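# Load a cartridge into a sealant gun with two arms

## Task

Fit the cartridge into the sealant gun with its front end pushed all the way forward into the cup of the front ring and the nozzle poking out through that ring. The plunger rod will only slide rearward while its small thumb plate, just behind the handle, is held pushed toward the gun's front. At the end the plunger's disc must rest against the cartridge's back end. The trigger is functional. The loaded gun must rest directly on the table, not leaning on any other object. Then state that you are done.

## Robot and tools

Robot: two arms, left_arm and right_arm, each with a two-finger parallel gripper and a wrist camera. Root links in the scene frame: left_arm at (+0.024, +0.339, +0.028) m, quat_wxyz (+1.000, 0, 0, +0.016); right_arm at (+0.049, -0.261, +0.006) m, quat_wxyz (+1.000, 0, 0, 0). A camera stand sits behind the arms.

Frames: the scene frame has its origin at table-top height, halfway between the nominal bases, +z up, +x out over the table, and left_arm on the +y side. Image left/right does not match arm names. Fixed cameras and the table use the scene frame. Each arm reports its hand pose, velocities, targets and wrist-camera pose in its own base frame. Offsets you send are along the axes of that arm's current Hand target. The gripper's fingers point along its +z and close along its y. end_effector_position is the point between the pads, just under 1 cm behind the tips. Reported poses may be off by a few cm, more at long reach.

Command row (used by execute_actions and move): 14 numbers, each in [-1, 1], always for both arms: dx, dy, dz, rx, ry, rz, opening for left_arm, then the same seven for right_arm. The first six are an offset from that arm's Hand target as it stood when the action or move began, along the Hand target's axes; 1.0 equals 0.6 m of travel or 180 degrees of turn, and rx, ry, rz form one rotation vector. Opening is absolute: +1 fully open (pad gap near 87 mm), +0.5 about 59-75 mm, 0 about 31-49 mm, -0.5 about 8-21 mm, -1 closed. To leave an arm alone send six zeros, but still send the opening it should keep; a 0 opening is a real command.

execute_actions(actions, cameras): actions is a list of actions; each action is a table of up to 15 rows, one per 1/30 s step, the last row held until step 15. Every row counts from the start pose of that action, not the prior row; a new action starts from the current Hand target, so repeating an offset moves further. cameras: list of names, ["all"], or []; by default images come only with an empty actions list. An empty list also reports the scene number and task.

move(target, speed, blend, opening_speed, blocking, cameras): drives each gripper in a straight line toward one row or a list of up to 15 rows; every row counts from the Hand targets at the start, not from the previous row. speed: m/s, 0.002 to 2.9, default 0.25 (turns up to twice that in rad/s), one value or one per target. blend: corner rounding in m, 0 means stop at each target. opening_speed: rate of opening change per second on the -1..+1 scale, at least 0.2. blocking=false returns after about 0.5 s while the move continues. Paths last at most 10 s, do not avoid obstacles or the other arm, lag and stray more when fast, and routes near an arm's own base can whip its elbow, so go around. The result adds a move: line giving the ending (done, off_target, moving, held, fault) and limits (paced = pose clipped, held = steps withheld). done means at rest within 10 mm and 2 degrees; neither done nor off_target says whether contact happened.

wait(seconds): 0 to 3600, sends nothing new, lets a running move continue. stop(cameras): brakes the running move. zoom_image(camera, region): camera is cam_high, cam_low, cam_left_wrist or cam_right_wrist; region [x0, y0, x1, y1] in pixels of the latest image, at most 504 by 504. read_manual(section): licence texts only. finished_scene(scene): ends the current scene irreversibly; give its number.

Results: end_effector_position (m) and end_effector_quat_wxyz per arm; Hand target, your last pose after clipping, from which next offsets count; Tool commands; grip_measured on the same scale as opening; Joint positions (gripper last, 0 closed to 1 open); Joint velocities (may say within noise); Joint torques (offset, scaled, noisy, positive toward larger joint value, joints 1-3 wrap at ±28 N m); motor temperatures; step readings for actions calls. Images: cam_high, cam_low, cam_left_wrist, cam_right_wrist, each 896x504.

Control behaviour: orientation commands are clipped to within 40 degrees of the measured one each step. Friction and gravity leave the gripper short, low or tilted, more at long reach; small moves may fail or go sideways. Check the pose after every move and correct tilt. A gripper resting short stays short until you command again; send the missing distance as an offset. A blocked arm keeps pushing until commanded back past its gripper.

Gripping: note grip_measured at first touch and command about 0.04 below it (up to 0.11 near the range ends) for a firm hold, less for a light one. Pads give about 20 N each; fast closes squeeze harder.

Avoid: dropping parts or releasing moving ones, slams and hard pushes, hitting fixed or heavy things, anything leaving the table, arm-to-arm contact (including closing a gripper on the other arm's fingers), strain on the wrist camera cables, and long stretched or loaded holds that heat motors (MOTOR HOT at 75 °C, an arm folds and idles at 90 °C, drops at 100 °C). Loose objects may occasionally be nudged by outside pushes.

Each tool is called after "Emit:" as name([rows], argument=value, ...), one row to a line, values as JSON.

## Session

Emit:
execute_actions(actions=[])

Scene clock: 0.00 s.
left_arm: end_effector_position=(+0.3228, -0.1090, +0.1095) grip_measured=+1.000 end_effector_quat_wxyz=(+0.436, +0.141, +0.871, -0.175) | right_arm: end_effector_position=(+0.3014, +0.0920, +0.1917) grip_measured=+1.000 end_effector_quat_wxyz=(+0.477, -0.129, +0.829, +0.262)
Joint positions: left_arm=[-0.169 1.201 0.658 -0.083 0.306 -0.006 1] | right_arm=[-0.037 1.009 0.765 -0.281 -0.623 0.022 1]
Joint velocities: within noise
Joint torques (N m): no reading
Motor temperatures (°C): left_arm=[26 31 31 31 24 25 24] | right_arm=[27 31 34 26 27 24 27]
Heat: left arm: 31 °C; right arm: 34 °C.
Hand target: left_arm +0.3261, -0.1096, +0.1163; +0.445, +0.142, +0.867, -0.175 | right_arm +0.3025, +0.0919, +0.1962; +0.482, -0.131, +0.826, +0.261
Tool commands: left_gripper/opening=+1.0 right_gripper/opening=+1.0
camera_calibration:
cam_left_wrist: T_world_to_cam=[[-0.39913, -0.89975, 0.17648, 0.0105], [-0.91601, 0.38284, -0.11984, 0.37668], [0.04026, -0.20949, -0.97698, 0.21227]] pos_world=[0.34069, -0.09029, 0.25068]
cam_right_wrist: T_world_to_cam=[[0.48384, -0.82945, -0.27911, -0.02183], [-0.86696, -0.41074, -0.28225, 0.37996], [0.11947, 0.37854, -0.91784, 0.24836]] pos_world=[0.31031, 0.04394, 0.32911]

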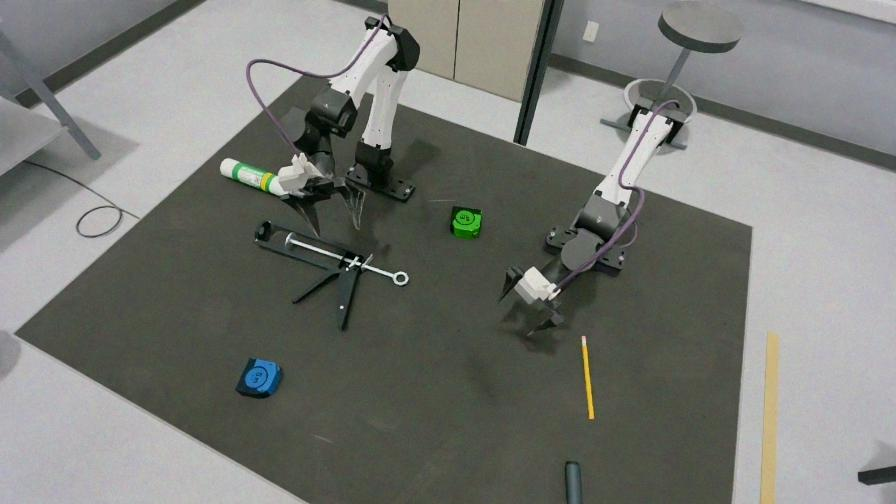

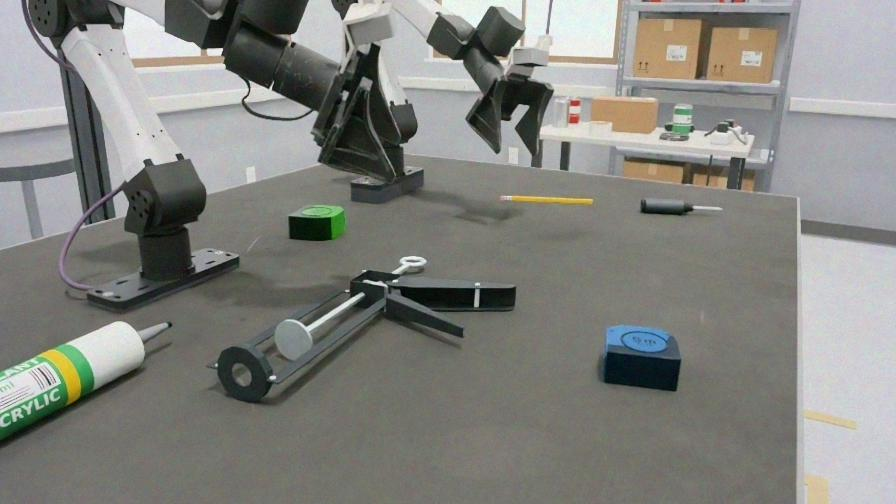

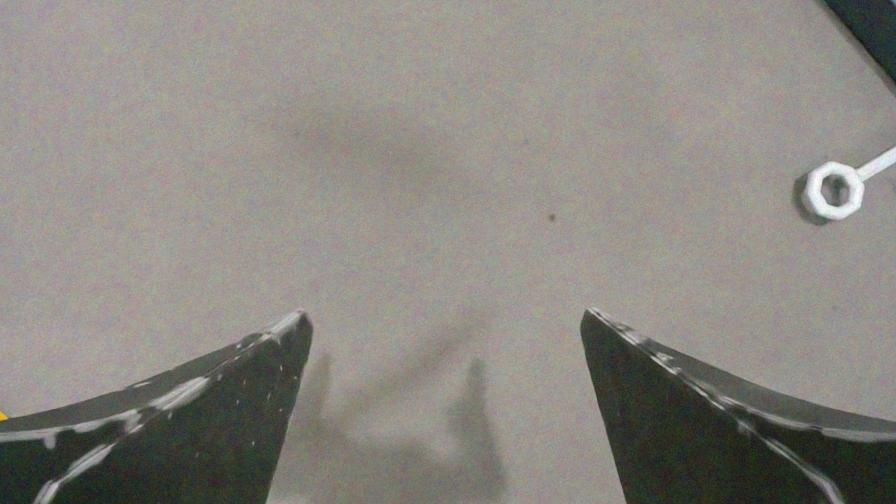

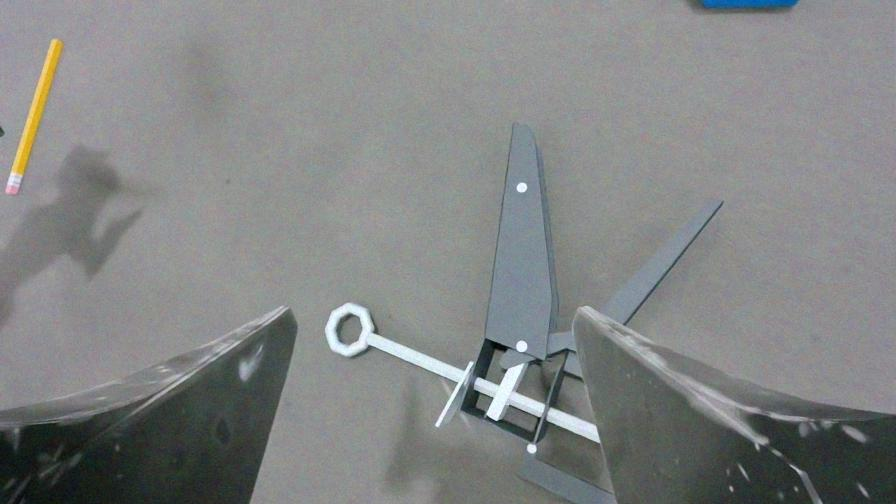

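Emit:
move(target=[0.1536,-0.4052,0.1805,0.1041,0.0504,0.1465,0.3,0.1888,0.025,-0.0217,0.1478,0.1755,0.0008,-0.3], speed=0.35, cameras=["all"])

Scene clock: 6.80 s.
left_arm: end_effector_position=(+0.2445, -0.3572, +0.0162) grip_measured=+0.300 end_effector_quat_wxyz=(+0.354, +0.419, +0.813, -0.194) | right_arm: end_effector_position=(+0.2241, +0.0989, +0.1012) grip_measured=-0.300 end_effector_quat_wxyz=(+0.251, -0.086, +0.964, +0.023)
Joint positions: left_arm=[-0.965 1.793 0.887 0.167 0.008 -0.017 0.65] | right_arm=[0.474 1.144 0.849 -0.785 0.142 0.26 0.35]
Joint torques (N m): left_arm=[-0.09 -5.78 6.43 2.4 -0.1 0.11] | right_arm=[0.49 -1.66 8.16 1.08 0.2 0.11]
Heat: left arm: 33 °C; right arm: 35 °C.
Hand target: left_arm +0.2548, -0.3663, +0.0248; +0.375, +0.418, +0.804, -0.195 | right_arm +0.2293, +0.1012, +0.1079; +0.258, -0.082, +0.962, +0.022
Off the commanded pose: left_arm 0.016 m, 3 deg | right_arm 0.009 m, 1 deg.
move: off_target (left_arm)
cam_left_wrist: T_world_to_cam=[[-0.82016, -0.57198, 0.01345, -0.00497], [-0.57182, 0.82026, 0.01411, 0.4587], [-0.0191, 0.00388, -0.99981, 0.16345]] pos_world=[0.26134, -0.37973, 0.15702]
cam_right_wrist: T_world_to_cam=[[0.2107, -0.97741, 0.01643, 0.04199], [-0.92693, -0.19442, 0.32093, 0.22129], [-0.31049, -0.08285, -0.94696, 0.31677]] pos_world=[0.29463, 0.11031, 0.22826]

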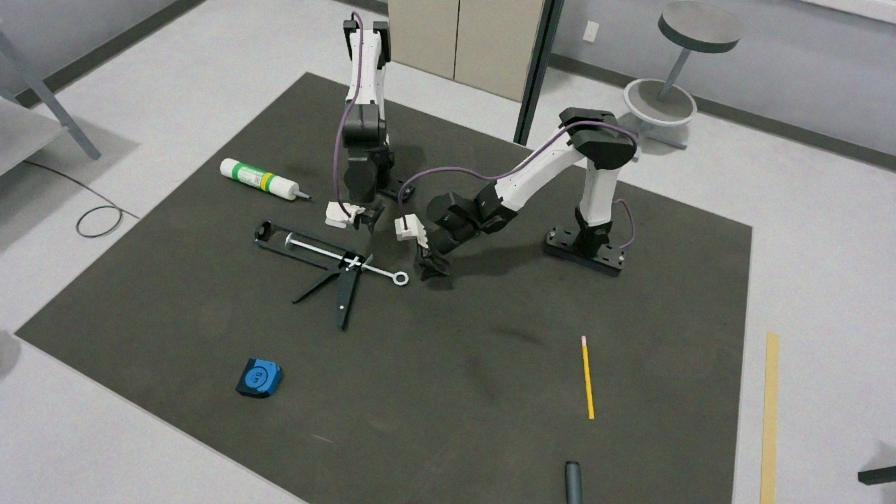

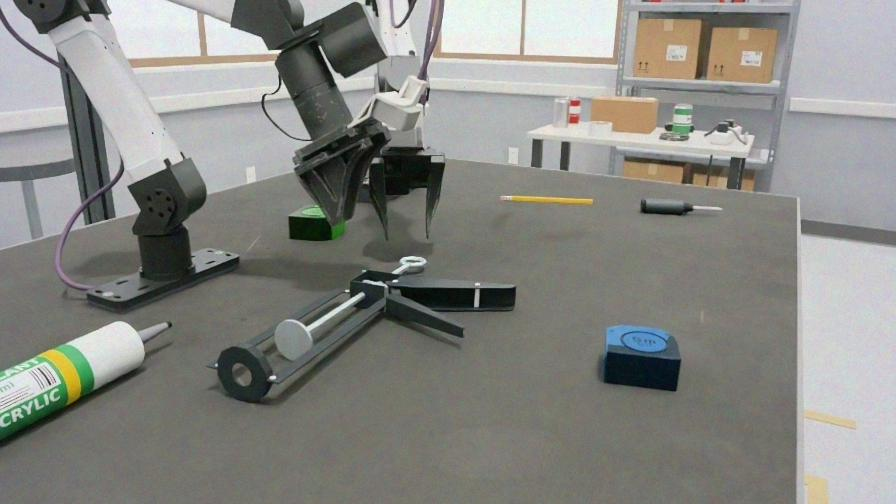

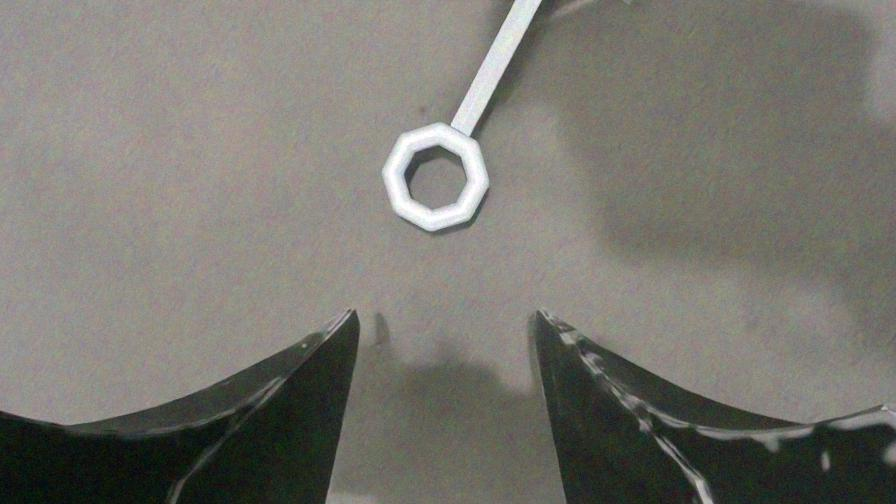

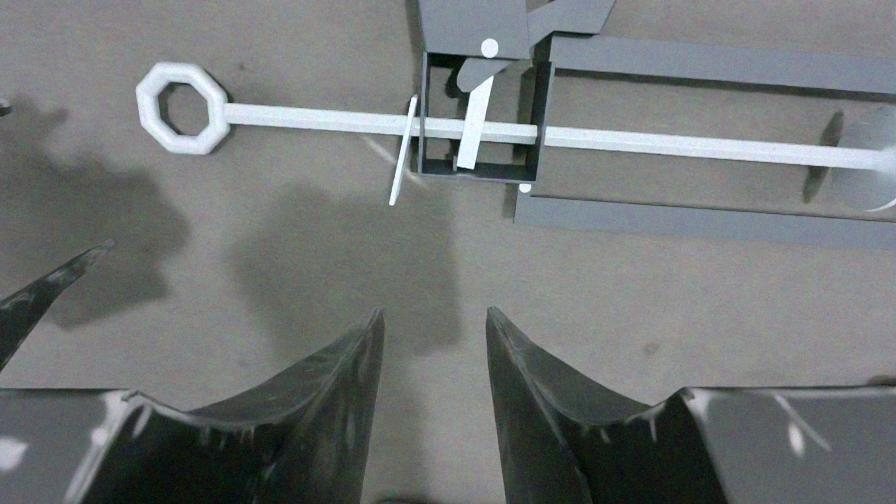

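Emit:
zoom_image(camera="cam_low", region=[335, 235, 475, 325])

Emit:
zoom_image(camera="cam_right_wrist", region=[350, 20, 600, 240])

Emit:
move(target=[0.0107,-0.0005,0.0978,0,0,0,0.3,0,0,0,0,0,0,-0.5], speed=0.15, cameras=["cam_left_wrist"])

Scaled by 3.600 from the camera's image (finer frame: 1280x720).

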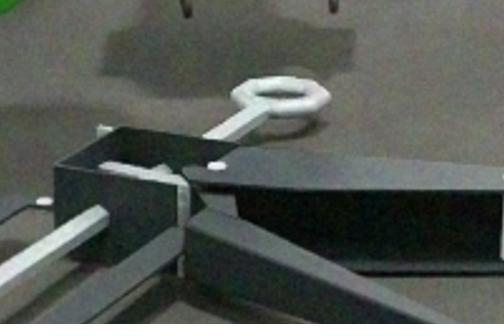

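Scaled by 2.016 from the camera's image (finer frame: 1280x720).

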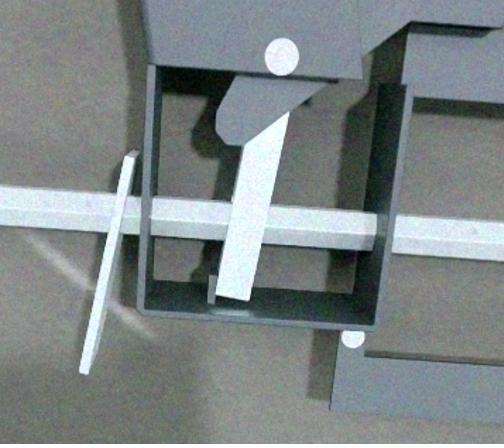

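Scene clock: 9.20 s.
left_arm: end_effector_position=(+0.2738, -0.3992, -0.0127) grip_measured=+0.300 end_effector_quat_wxyz=(+0.374, +0.415, +0.804, -0.204) | right_arm: end_effector_position=(+0.2241, +0.0988, +0.1012) grip_measured=-0.500 end_effector_quat_wxyz=(+0.251, -0.086, +0.964, +0.022)
Joint positions: left_arm=[-0.965 2.02 1.026 0.302 0.007 -0.017 0.65] | right_arm=[0.474 1.144 0.849 -0.786 0.143 0.261 0.25]
Joint torques (N m): left_arm=[0.01 -6.11 5.45 2.19 -0.06 0.11] | right_arm=[0.5 -1.66 8.17 1.08 0.19 0.11]
Heat: left arm: 33 °C; right arm: 35 °C.
Hand target: left_arm +0.2782, -0.3999, -0.0177; +0.376, +0.418, +0.804, -0.195 | right_arm +0.2293, +0.1012, +0.1079; +0.258, -0.082, +0.962, +0.022
Off the commanded pose: left_arm 0.007 m, 1 deg | right_arm 0.009 m, 1 deg.
move: done
cam_left_wrist: T_world_to_cam=[[-0.82014, -0.57202, 0.01264, -0.00456], [-0.5721, 0.81952, -0.03315, 0.50951], [0.0086, -0.03441, -0.99937, 0.11235]] pos_world=[0.28678, -0.41629, 0.12923]

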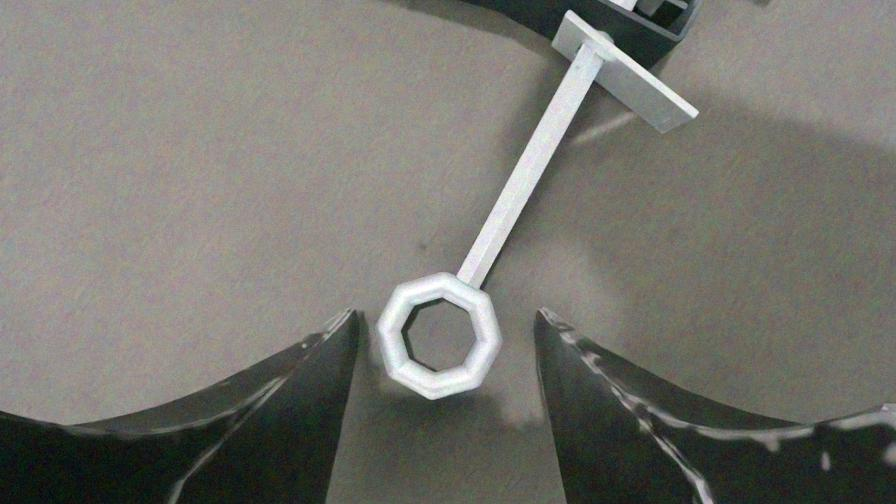

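Emit:
move(target=[0,0,0,0,0,0,-0.5,-0.0035,0.0128,0.1212,0,0,0,-0.56], speed=0.15, opening_speed=1.5, cameras=["cam_left_wrist","cam_right_wrist","cam_low"])

Emit:
zoom_image(camera="cam_low", region=[335, 215, 475, 325])

Scene clock: 12.63 s.
left_arm: end_effector_position=(+0.2742, -0.3995, -0.0128) grip_measured=-0.039 end_effector_quat_wxyz=(+0.374, +0.414, +0.804, -0.204) | right_arm: end_effector_position=(+0.2624, +0.1160, +0.0485) grip_measured=-0.560 end_effector_quat_wxyz=(+0.254, -0.082, +0.964, +0.023)
Joint positions: left_arm=[-0.965 2.022 1.027 0.305 0.006 -0.018 0.481] | right_arm=[0.465 1.363 0.779 -0.489 0.141 0.26 0.22]
Joint torques (N m): left_arm=[-0.02 -6.2 5.34 2.14 -0.05 0.11] | right_arm=[-0.36 -3.14 5.05 1.34 0.12 -0.07]
Heat: left arm: 33 °C; right arm: 36 °C.
Hand target: left_arm +0.2781, -0.3999, -0.0179; +0.375, +0.418, +0.804, -0.195 | right_arm +0.2657, +0.1151, +0.0460; +0.258, -0.082, +0.962, +0.022
Off the commanded pose: left_arm 0.006 m, 1 deg | right_arm 0.004 m, 1 deg.
move: done
cam_left_wrist: T_world_to_cam=[[-0.81937, -0.57312, 0.01253, -0.00503], [-0.57318, 0.8187, -0.03469, 0.50993], [0.00962, -0.03561, -0.99932, 0.11145]] pos_world=[0.28708, -0.41639, 0.12913]
cam_right_wrist: T_world_to_cam=[[0.20305, -0.97908, 0.01346, 0.05384], [-0.93028, -0.1886, 0.31465, 0.27751], [-0.30552, -0.07641, -0.94911, 0.27826]] pos_world=[0.33225, 0.12632, 0.17606]
Images, in order (width x height): cam_low 896x504, cam_left_wrist 896x504, cam_right_wrist 896x504.

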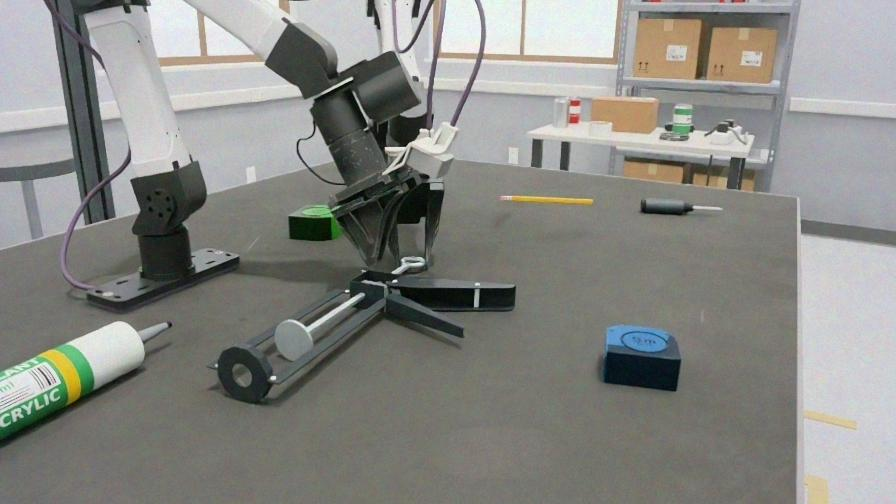

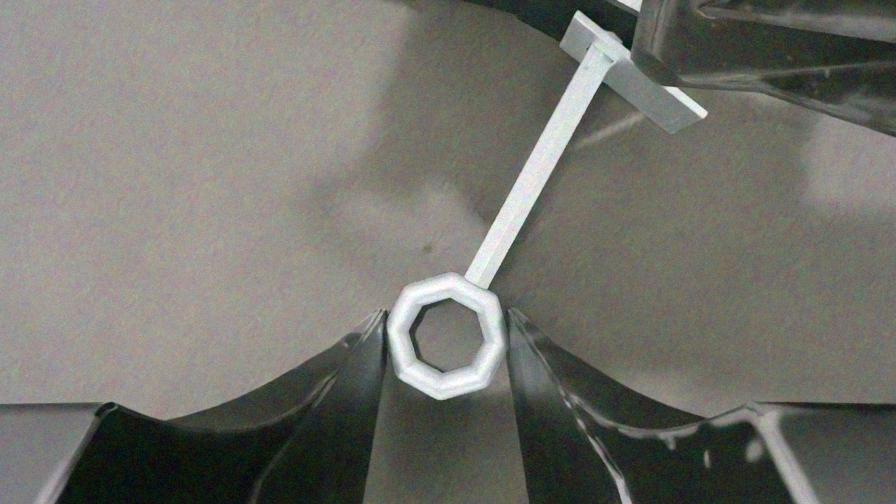

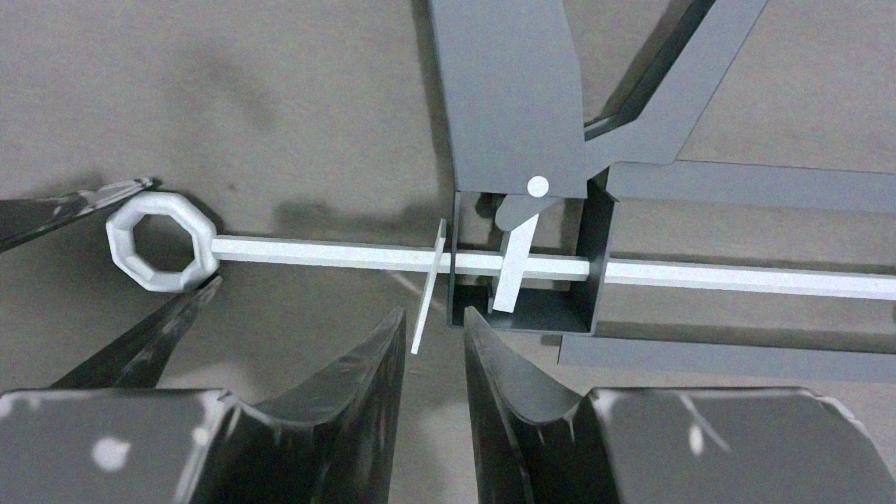

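Scaled by 3.600 from the camera's image (finer frame: 1280x720).

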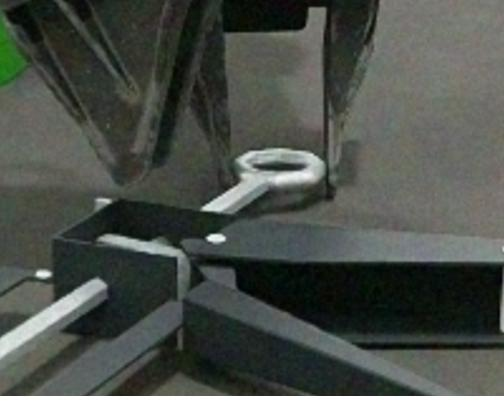

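Emit:
move(target=[0,0,0,0,0,0,-0.5,0,-0.0025,0.028,0,0,0,-0.56], speed=0.08, cameras=["cam_left_wrist","cam_right_wrist"])

Emit:
zoom_image(camera="cam_right_wrist", region=[350, 180, 600, 380])

Scene clock: 14.17 s.
left_arm: end_effector_position=(+0.2742, -0.3995, -0.0128) grip_measured=-0.039 end_effector_quat_wxyz=(+0.374, +0.414, +0.804, -0.204) | right_arm: end_effector_position=(+0.2725, +0.1154, +0.0349) grip_measured=-0.560 end_effector_quat_wxyz=(+0.257, -0.081, +0.963, +0.021)
Joint positions: left_arm=[-0.965 2.022 1.027 0.305 0.006 -0.018 0.481] | right_arm=[0.45 1.418 0.763 -0.411 0.141 0.246 0.22]
Joint torques (N m): left_arm=[-0.03 -6.22 5.42 2.14 -0.05 0.11] | right_arm=[-0.36 -3.37 4.82 1.35 0.04 -0.08]
Heat: left arm: 34 °C; right arm: 36 °C.
Hand target: left_arm +0.2781, -0.3999, -0.0179; +0.375, +0.418, +0.804, -0.195 | right_arm +0.2742, +0.1150, +0.0314; +0.258, -0.082, +0.962, +0.022
Off the commanded pose: left_arm 0.006 m, 1 deg | right_arm 0.004 m, 0 deg.
move: done
cam_left_wrist: T_world_to_cam=[[-0.81937, -0.57312, 0.01253, -0.00503], [-0.57318, 0.8187, -0.03469, 0.50993], [0.00962, -0.03561, -0.99932, 0.11145]] pos_world=[0.28708, -0.41639, 0.12913]
cam_right_wrist: T_world_to_cam=[[0.19972, -0.97967, 0.01872, 0.05219], [-0.93295, -0.18429, 0.30925, 0.29151], [-0.29952, -0.07923, -0.95079, 0.26713]] pos_world=[0.34156, 0.12601, 0.16286]

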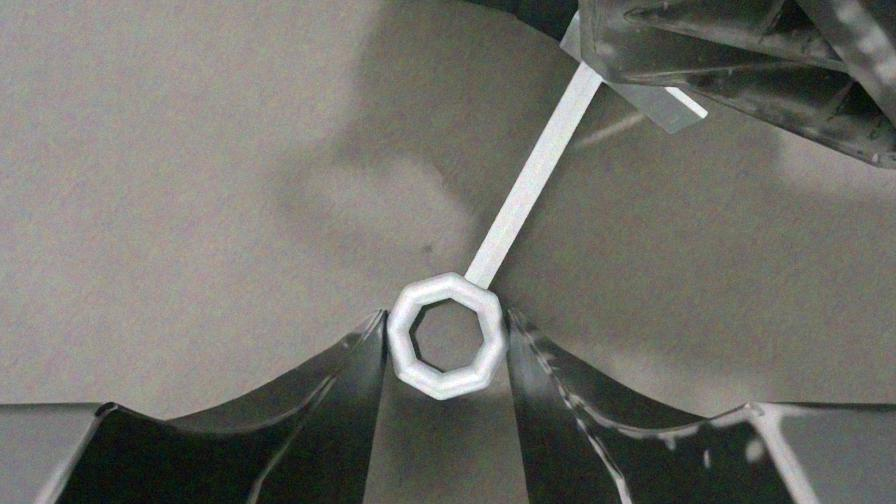

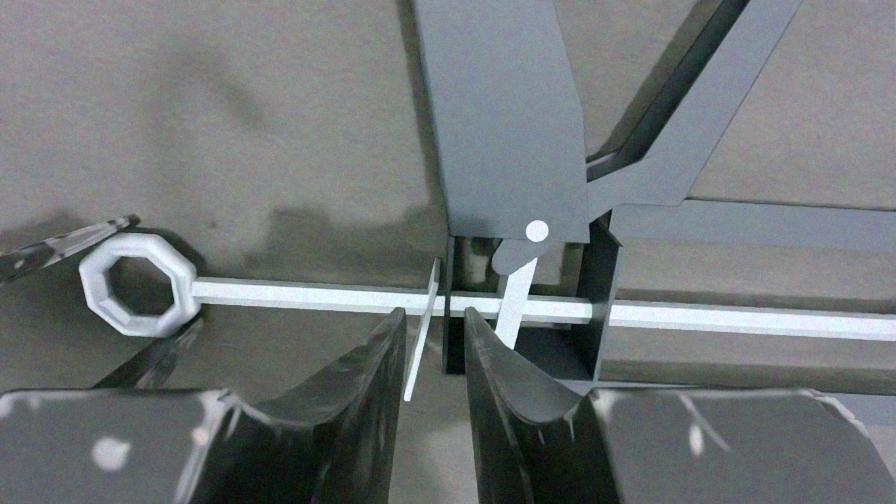

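Scaled by 2.016 from the camera's image (finer frame: 1280x720).

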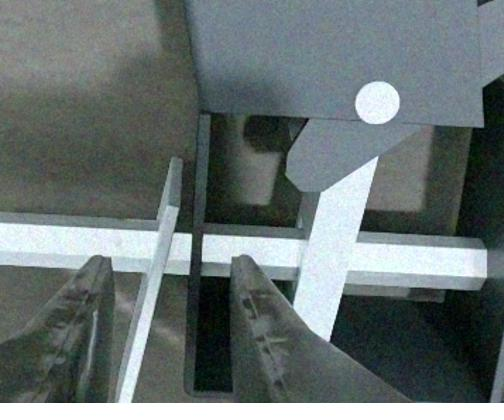

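Emit:
move(target=[0,0,0,0,0,0,-0.5,0,0,0.001,0,0,0,-1], speed=0.08, opening_speed=1, cameras=["cam_right_wrist"])

Emit:
zoom_image(camera="cam_right_wrist", region=[350, 180, 600, 380])

Scene clock: 15.20 s.
left_arm: end_effector_position=(+0.2743, -0.3996, -0.0128) grip_measured=-0.039 end_effector_quat_wxyz=(+0.374, +0.414, +0.804, -0.204) | right_arm: end_effector_position=(+0.2729, +0.1160, +0.0351) grip_measured=-0.789 end_effector_quat_wxyz=(+0.258, -0.081, +0.963, +0.022)
Joint positions: left_arm=[-0.965 2.022 1.027 0.305 0.006 -0.018 0.481] | right_arm=[0.45 1.418 0.763 -0.409 0.139 0.247 0.105]
Joint torques (N m): left_arm=[-0.05 -6.24 5.33 2.14 -0.07 0.11] | right_arm=[-0.4 -3.22 4.78 1.36 0.06 -0.09]
Heat: left arm: 34 °C; right arm: 36 °C.
Hand target: left_arm +0.2781, -0.3999, -0.0179; +0.375, +0.418, +0.804, -0.195 | right_arm +0.2745, +0.1151, +0.0309; +0.258, -0.082, +0.962, +0.022
Off the commanded pose: left_arm 0.006 m, 1 deg | right_arm 0.005 m, 0 deg.
move: done
cam_right_wrist: T_world_to_cam=[[0.20025, -0.97961, 0.01641, 0.05263], [-0.93326, -0.18562, 0.30752, 0.29222], [-0.2982, -0.07689, -0.9514, 0.26686]] pos_world=[0.34176, 0.12632, 0.16316]

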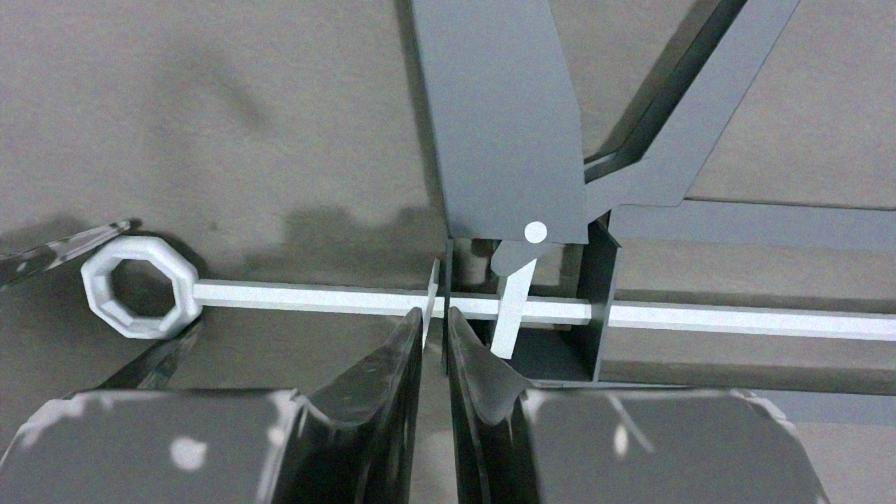

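Scaled by 2.016 from the camera's image (finer frame: 1280x720).

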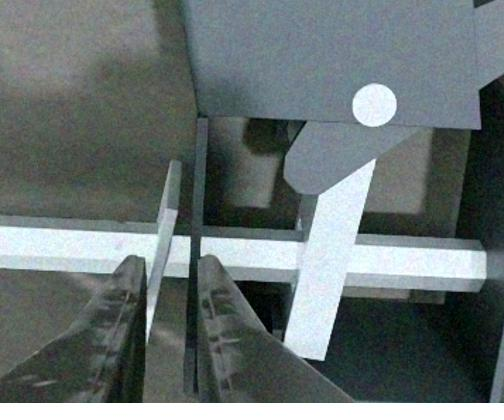

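Emit:
move(target=[0.0191,0.0153,-0.0227,0,0,0,-0.5,0,0,0,0,0,0,-1], speed=0.08, cameras=["cam_right_wrist"])

Scene clock: 16.53 s.
left_arm: end_effector_position=(+0.2759, -0.3948, -0.0132) grip_measured=-0.039 end_effector_quat_wxyz=(+0.387, +0.410, +0.798, -0.212) | right_arm: end_effector_position=(+0.2734, +0.1182, +0.0352) grip_measured=-0.790 end_effector_quat_wxyz=(+0.258, -0.080, +0.962, +0.028)
Joint positions: left_arm=[-0.954 2.012 0.977 0.38 0.016 -0.013 0.481] | right_arm=[0.45 1.419 0.763 -0.403 0.129 0.251 0.105]
Joint torques (N m): left_arm=[1.25 -9.03 2.71 1.69 0.04 0.2] | right_arm=[-0.38 -3.29 4.79 1.31 0.16 -0.13]
Heat: left arm: 34 °C; right arm: 36 °C.
Hand target: left_arm +0.2754, -0.3800, -0.0178; +0.376, +0.418, +0.804, -0.195 | right_arm +0.2746, +0.1151, +0.0309; +0.258, -0.082, +0.962, +0.022
Off the commanded pose: left_arm 0.015 m, 3 deg | right_arm 0.006 m, 1 deg.
move: off_target (left_arm)
cam_right_wrist: T_world_to_cam=[[0.20112, -0.97955, 0.00533, 0.05474], [-0.93327, -0.18996, 0.30482, 0.29362], [-0.29757, -0.06628, -0.95239, 0.26593]] pos_world=[0.34215, 0.12702, 0.16347]

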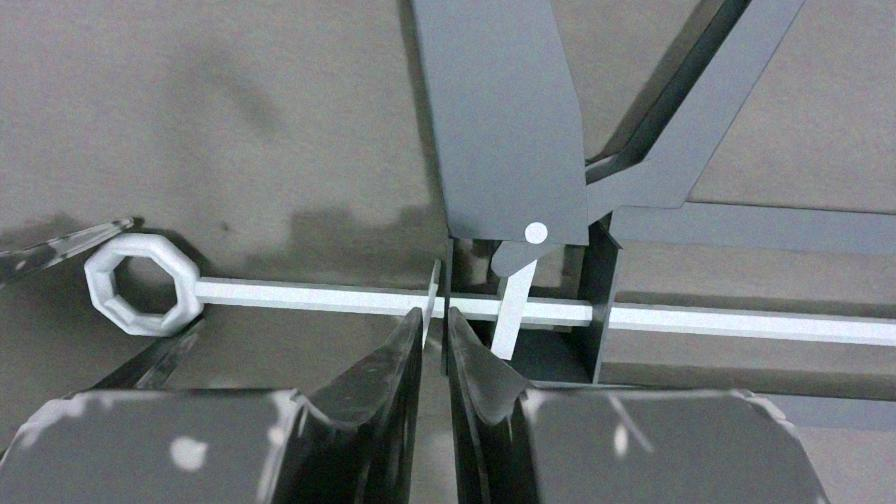

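Emit:
move([
  [-0.0143,-0.0115,0.017,0,0,0,-0.5,0,0,0,0,0,0,-0.3],
  [-0.0143,-0.0115,0.017,0,0,0,-0.5,0,0,-0.05,0,0,0,-0.3],
  [-0.0143,-0.0115,0.017,0,0,0,-0.5,0.0205,0.0203,-0.05,0,0,0,-1],
  [-0.0143,-0.0115,0.017,0,0,0,-0.5,0.0205,0.0203,-0.006,0,0,0,-1],
  [-0.0143,-0.0115,0.017,0,0,0,-0.5,0.0205,0.0053,-0.006,0,0,0,-1],
], speed=[0.1,0.12,0.12,0.1,0.05], opening_speed=2, cameras=["cam_right_wrist","cam_left_wrist"])

Emit:
zoom_image(camera="cam_right_wrist", region=[350, 180, 600, 380])

Scene clock: 23.47 s.
left_arm: end_effector_position=(+0.2776, -0.3954, -0.0126) grip_measured=-0.039 end_effector_quat_wxyz=(+0.381, +0.412, +0.802, -0.205) | right_arm: end_effector_position=(+0.2600, +0.1190, +0.0340) grip_measured=-1.000 end_effector_quat_wxyz=(+0.255, -0.083, +0.963, +0.023)
Joint positions: left_arm=[-0.954 2.016 1.004 0.337 0.012 -0.011 0.481] | right_arm=[0.482 1.383 0.732 -0.423 0.15 0.273 0]
Joint torques (N m): left_arm=[-0.57 -6.64 5.46 1.9 -0.07 0.08] | right_arm=[-0.84 -3.21 3.63 1.49 0.1 -0.1]
Heat: left arm: 34 °C; right arm: 36 °C.
Hand target: left_arm +0.2774, -0.3949, -0.0179; +0.375, +0.418, +0.804, -0.195 | right_arm +0.2617, +0.1161, +0.0278; +0.258, -0.082, +0.962, +0.022
Off the commanded pose: left_arm 0.005 m, 2 deg | right_arm 0.007 m, 0 deg.
move: done
cam_left_wrist: T_world_to_cam=[[-0.81757, -0.57573, 0.01059, -0.00149], [-0.57547, 0.81629, -0.05002, 0.50797], [0.02015, -0.04699, -0.99869, 0.10434]] pos_world=[0.289, -0.41061, 0.12963]
cam_right_wrist: T_world_to_cam=[[0.20438, -0.97877, 0.01519, 0.05696], [-0.93085, -0.18953, 0.3124, 0.28077], [-0.30289, -0.07799, -0.94983, 0.26356]] pos_world=[0.32955, 0.12951, 0.16176]
Images, in order (width x height): cam_left_wrist 896x504, cam_right_wrist 896x504.

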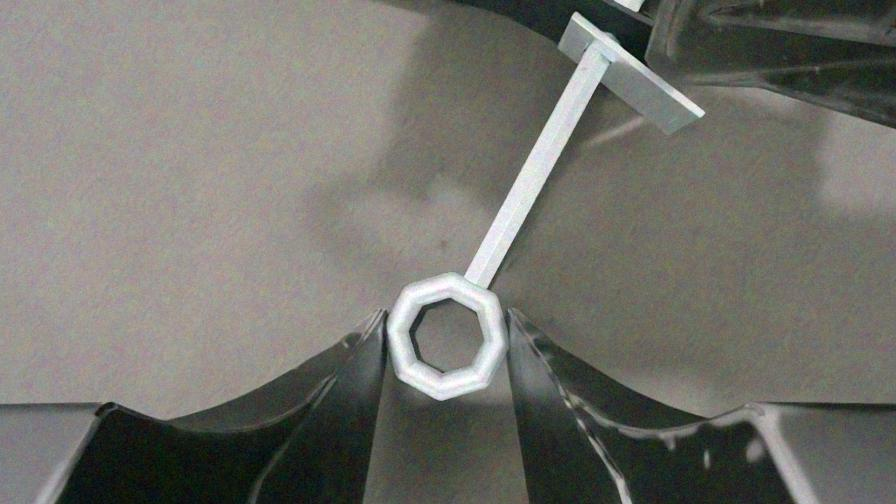

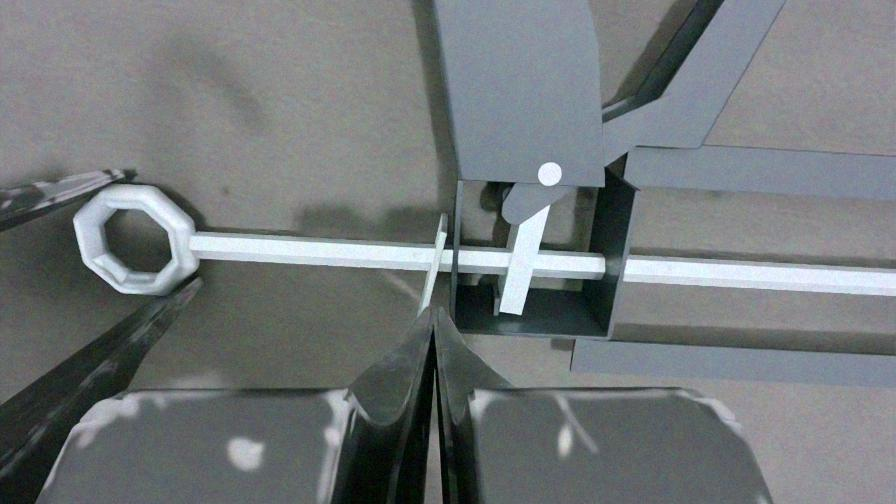

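Scaled by 2.016 from the camera's image (finer frame: 1280x720).

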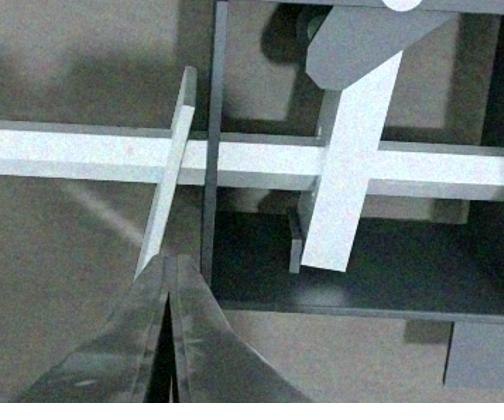

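Emit:
move([
  [0,0,0,0,0,0,-0.5,0,0,-0.035,0,0,0,-1],
  [0,0,0,0,0,0,-0.5,0,0.0266,-0.035,0,0,0,-1],
  [0,0,0,0,0,0,-0.5,0,0.0266,0,0,0,0,-1],
], speed=[0.12,0.12,0.12], cameras=["cam_right_wrist"])

Emit:
zoom_image(camera="cam_right_wrist", region=[350, 180, 600, 380])

Scene clock: 26.30 s.
left_arm: end_effector_position=(+0.2786, -0.3946, -0.0127) grip_measured=-0.039 end_effector_quat_wxyz=(+0.382, +0.409, +0.803, -0.203) | right_arm: end_effector_position=(+0.2554, +0.1238, +0.0294) grip_measured=-1.000 end_effector_quat_wxyz=(+0.252, -0.077, +0.965, +0.007)
Joint positions: left_arm=[-0.953 2.016 1.004 0.336 0.005 -0.013 0.481] | right_arm=[0.529 1.402 0.733 -0.429 0.201 0.322 0]
Joint torques (N m): left_arm=[-0.66 -6.65 5.49 1.9 -0.01 0.1] | right_arm=[0.57 -3.1 5.19 1.44 -0.11 -0.02]
Heat: left arm: 35 °C; right arm: 36 °C.
Hand target: left_arm +0.2774, -0.3949, -0.0179; +0.375, +0.418, +0.804, -0.195 | right_arm +0.2590, +0.1319, +0.0279; +0.258, -0.082, +0.962, +0.022
Off the commanded pose: left_arm 0.005 m, 2 deg | right_arm 0.009 m, 2 deg.
move: done
cam_right_wrist: T_world_to_cam=[[0.18511, -0.98184, 0.04153, 0.06725], [-0.93321, -0.16238, 0.32056, 0.27581], [-0.30799, -0.0981, -0.94632, 0.26179]] pos_world=[0.32557, 0.1365, 0.15653]

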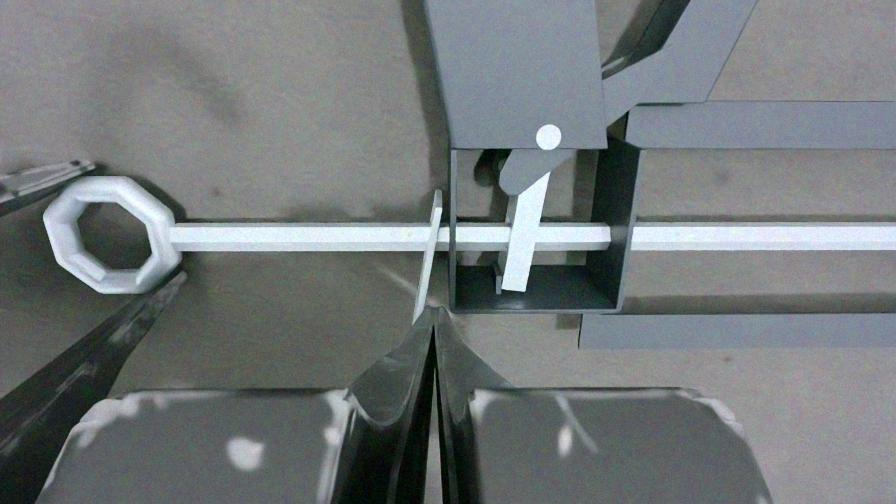

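Scaled by 2.016 from the camera's image (finer frame: 1280x720).

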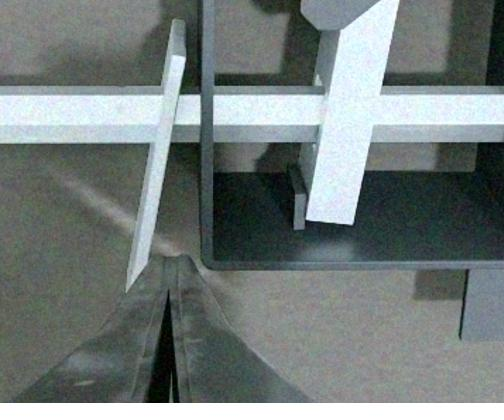

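Emit:
move([
  [0,0,0,0,0,0,-0.5,0,0,-0.08,0,0,0,-1],
  [0,0,0,0,0,0,-0.5,0,0.008,-0.08,0,0,0,-1],
], speed=[0.15,0.12], cameras=["cam_right_wrist"])

Emit:
zoom_image(camera="cam_right_wrist", region=[350, 180, 600, 380])

Scene clock: 28.10 s.
left_arm: end_effector_position=(+0.2687, -0.4081, -0.0073) grip_measured=-0.038 end_effector_quat_wxyz=(+0.384, +0.426, +0.787, -0.229) | right_arm: end_effector_position=(+0.2209, +0.1059, +0.0444) grip_measured=-1.000 end_effector_quat_wxyz=(+0.219, -0.064, +0.973, -0.024)
Joint positions: left_arm=[-0.97 2.016 1.005 0.365 0.052 -0.002 0.481] | right_arm=[0.561 1.3 0.744 -0.642 0.247 0.383 0]
Joint torques (N m): left_arm=[0.98 -6.8 5.18 1.61 -0.42 0.01] | right_arm=[2.86 -6.43 9.74 1.16 -0.3 -0.16]
Heat: left arm: 35 °C; right arm: 37 °C.
Hand target: left_arm +0.2774, -0.3950, -0.0179; +0.375, +0.418, +0.804, -0.195 | right_arm +0.2345, +0.1325, +0.0694; +0.258, -0.082, +0.962, +0.022
Off the commanded pose: left_arm 0.019 m, 5 deg | right_arm 0.039 m, 7 deg.
move: off_target (right_arm)
cam_right_wrist: T_world_to_cam=[[0.14856, -0.98484, 0.08951, 0.06171], [-0.91572, -0.10282, 0.38844, 0.2227], [-0.37335, -0.13967, -0.91712, 0.28121]] pos_world=[0.29976, 0.12295, 0.16587]

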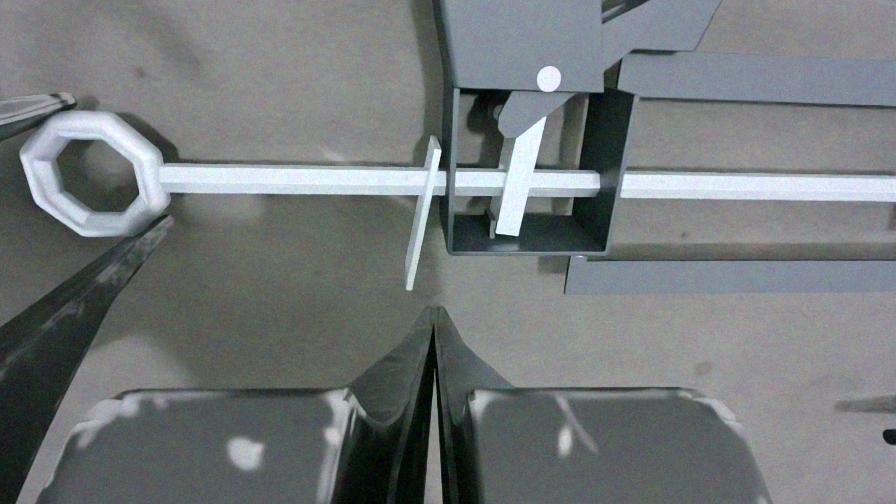

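Scaled by 2.016 from the camera's image (finer frame: 1280x720).

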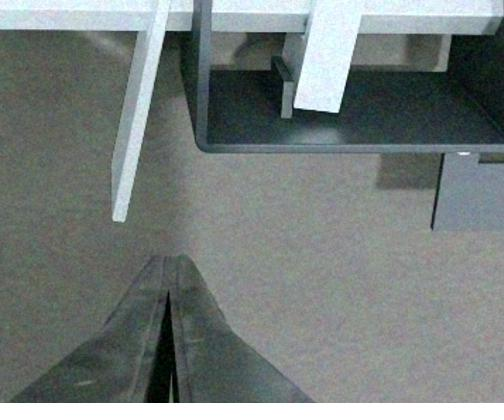

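Emit:
move(target=[0,0,0,0,0,0,-0.5,0.0304,-0.07,-0.0175,0,0,0,-1], speed=0.15, cameras=["all"])

Scene clock: 29.63 s.
left_arm: end_effector_position=(+0.2703, -0.4037, -0.0128) grip_measured=-0.039 end_effector_quat_wxyz=(+0.376, +0.426, +0.794, -0.215) | right_arm: end_effector_position=(+0.2203, +0.0873, +0.0695) grip_measured=-1.000 end_effector_quat_wxyz=(+0.255, -0.080, +0.964, +0.018)
Joint positions: left_arm=[-0.969 2.024 1.015 0.335 0.034 0 0.481] | right_arm=[0.44 1.118 0.706 -0.66 0.141 0.239 0]
Joint torques (N m): left_arm=[0.85 -7.35 4.55 1.9 -0.26 -0.01] | right_arm=[-0.32 -2.67 5.33 1.26 0.01 -0.07]
Heat: left arm: 35 °C; right arm: 37 °C.
Hand target: left_arm +0.2773, -0.3949, -0.0179; +0.375, +0.418, +0.804, -0.195 | right_arm +0.2209, +0.0876, +0.0694; +0.258, -0.082, +0.962, +0.022
Off the commanded pose: left_arm 0.012 m, 3 deg | right_arm 0.001 m, 1 deg.
move: done
cam_left_wrist: T_world_to_cam=[[-0.8397, -0.54282, 0.0157, 0.00713], [-0.54285, 0.83825, -0.0515, 0.51052], [0.0148, -0.05177, -0.99855, 0.1035]] pos_world=[0.28159, -0.41872, 0.12953]
cam_right_wrist: T_world_to_cam=[[0.19656, -0.9802, 0.02379, 0.0348], [-0.93224, -0.17931, 0.31428, 0.2259], [-0.30379, -0.08396, -0.94903, 0.28342]] pos_world=[0.28986, 0.09841, 0.19715]

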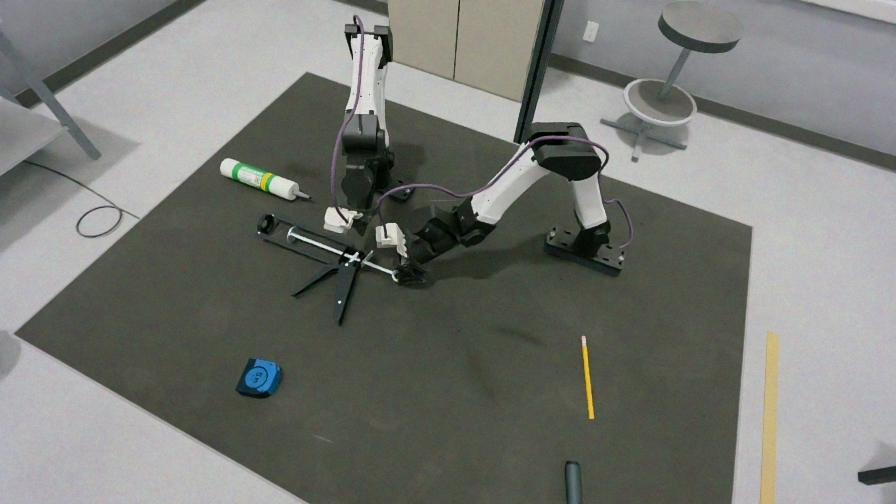

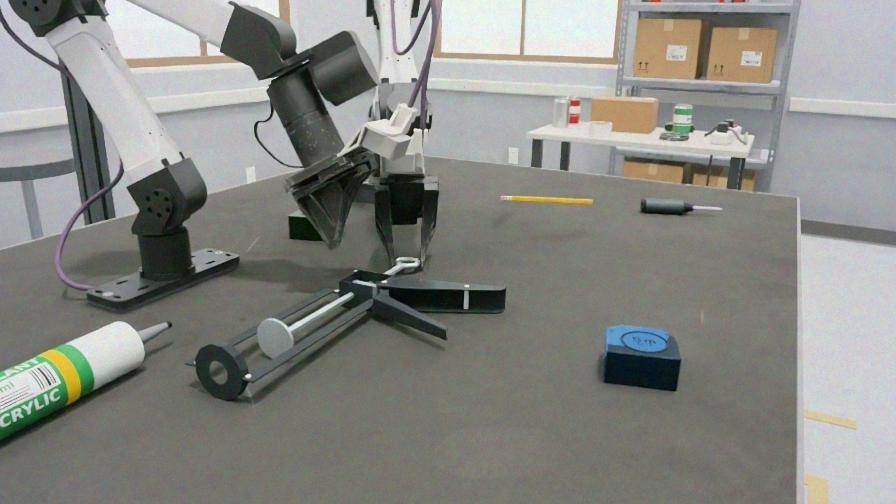

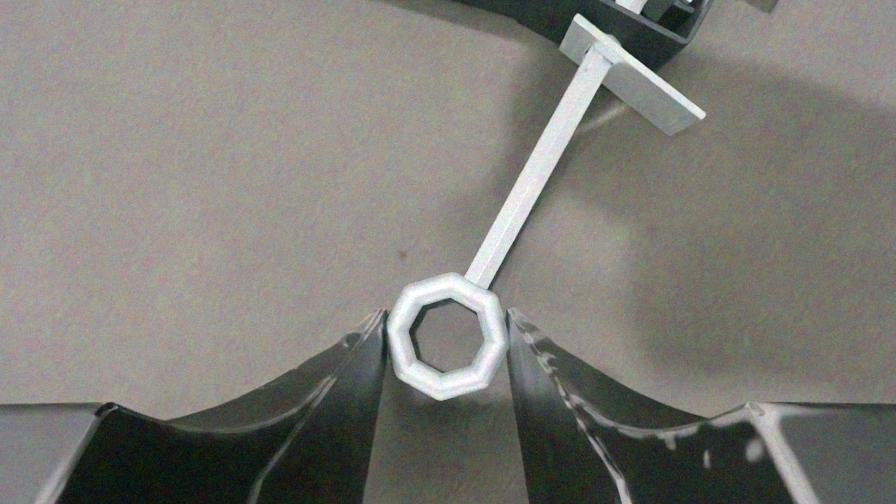

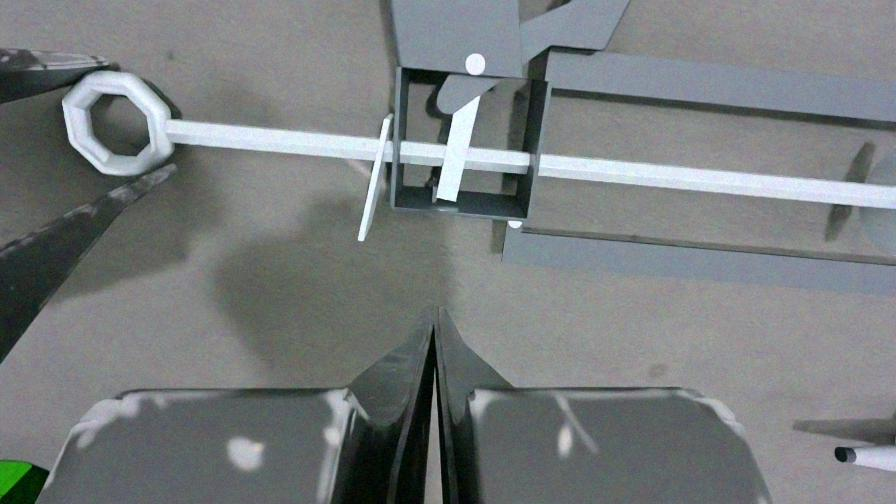

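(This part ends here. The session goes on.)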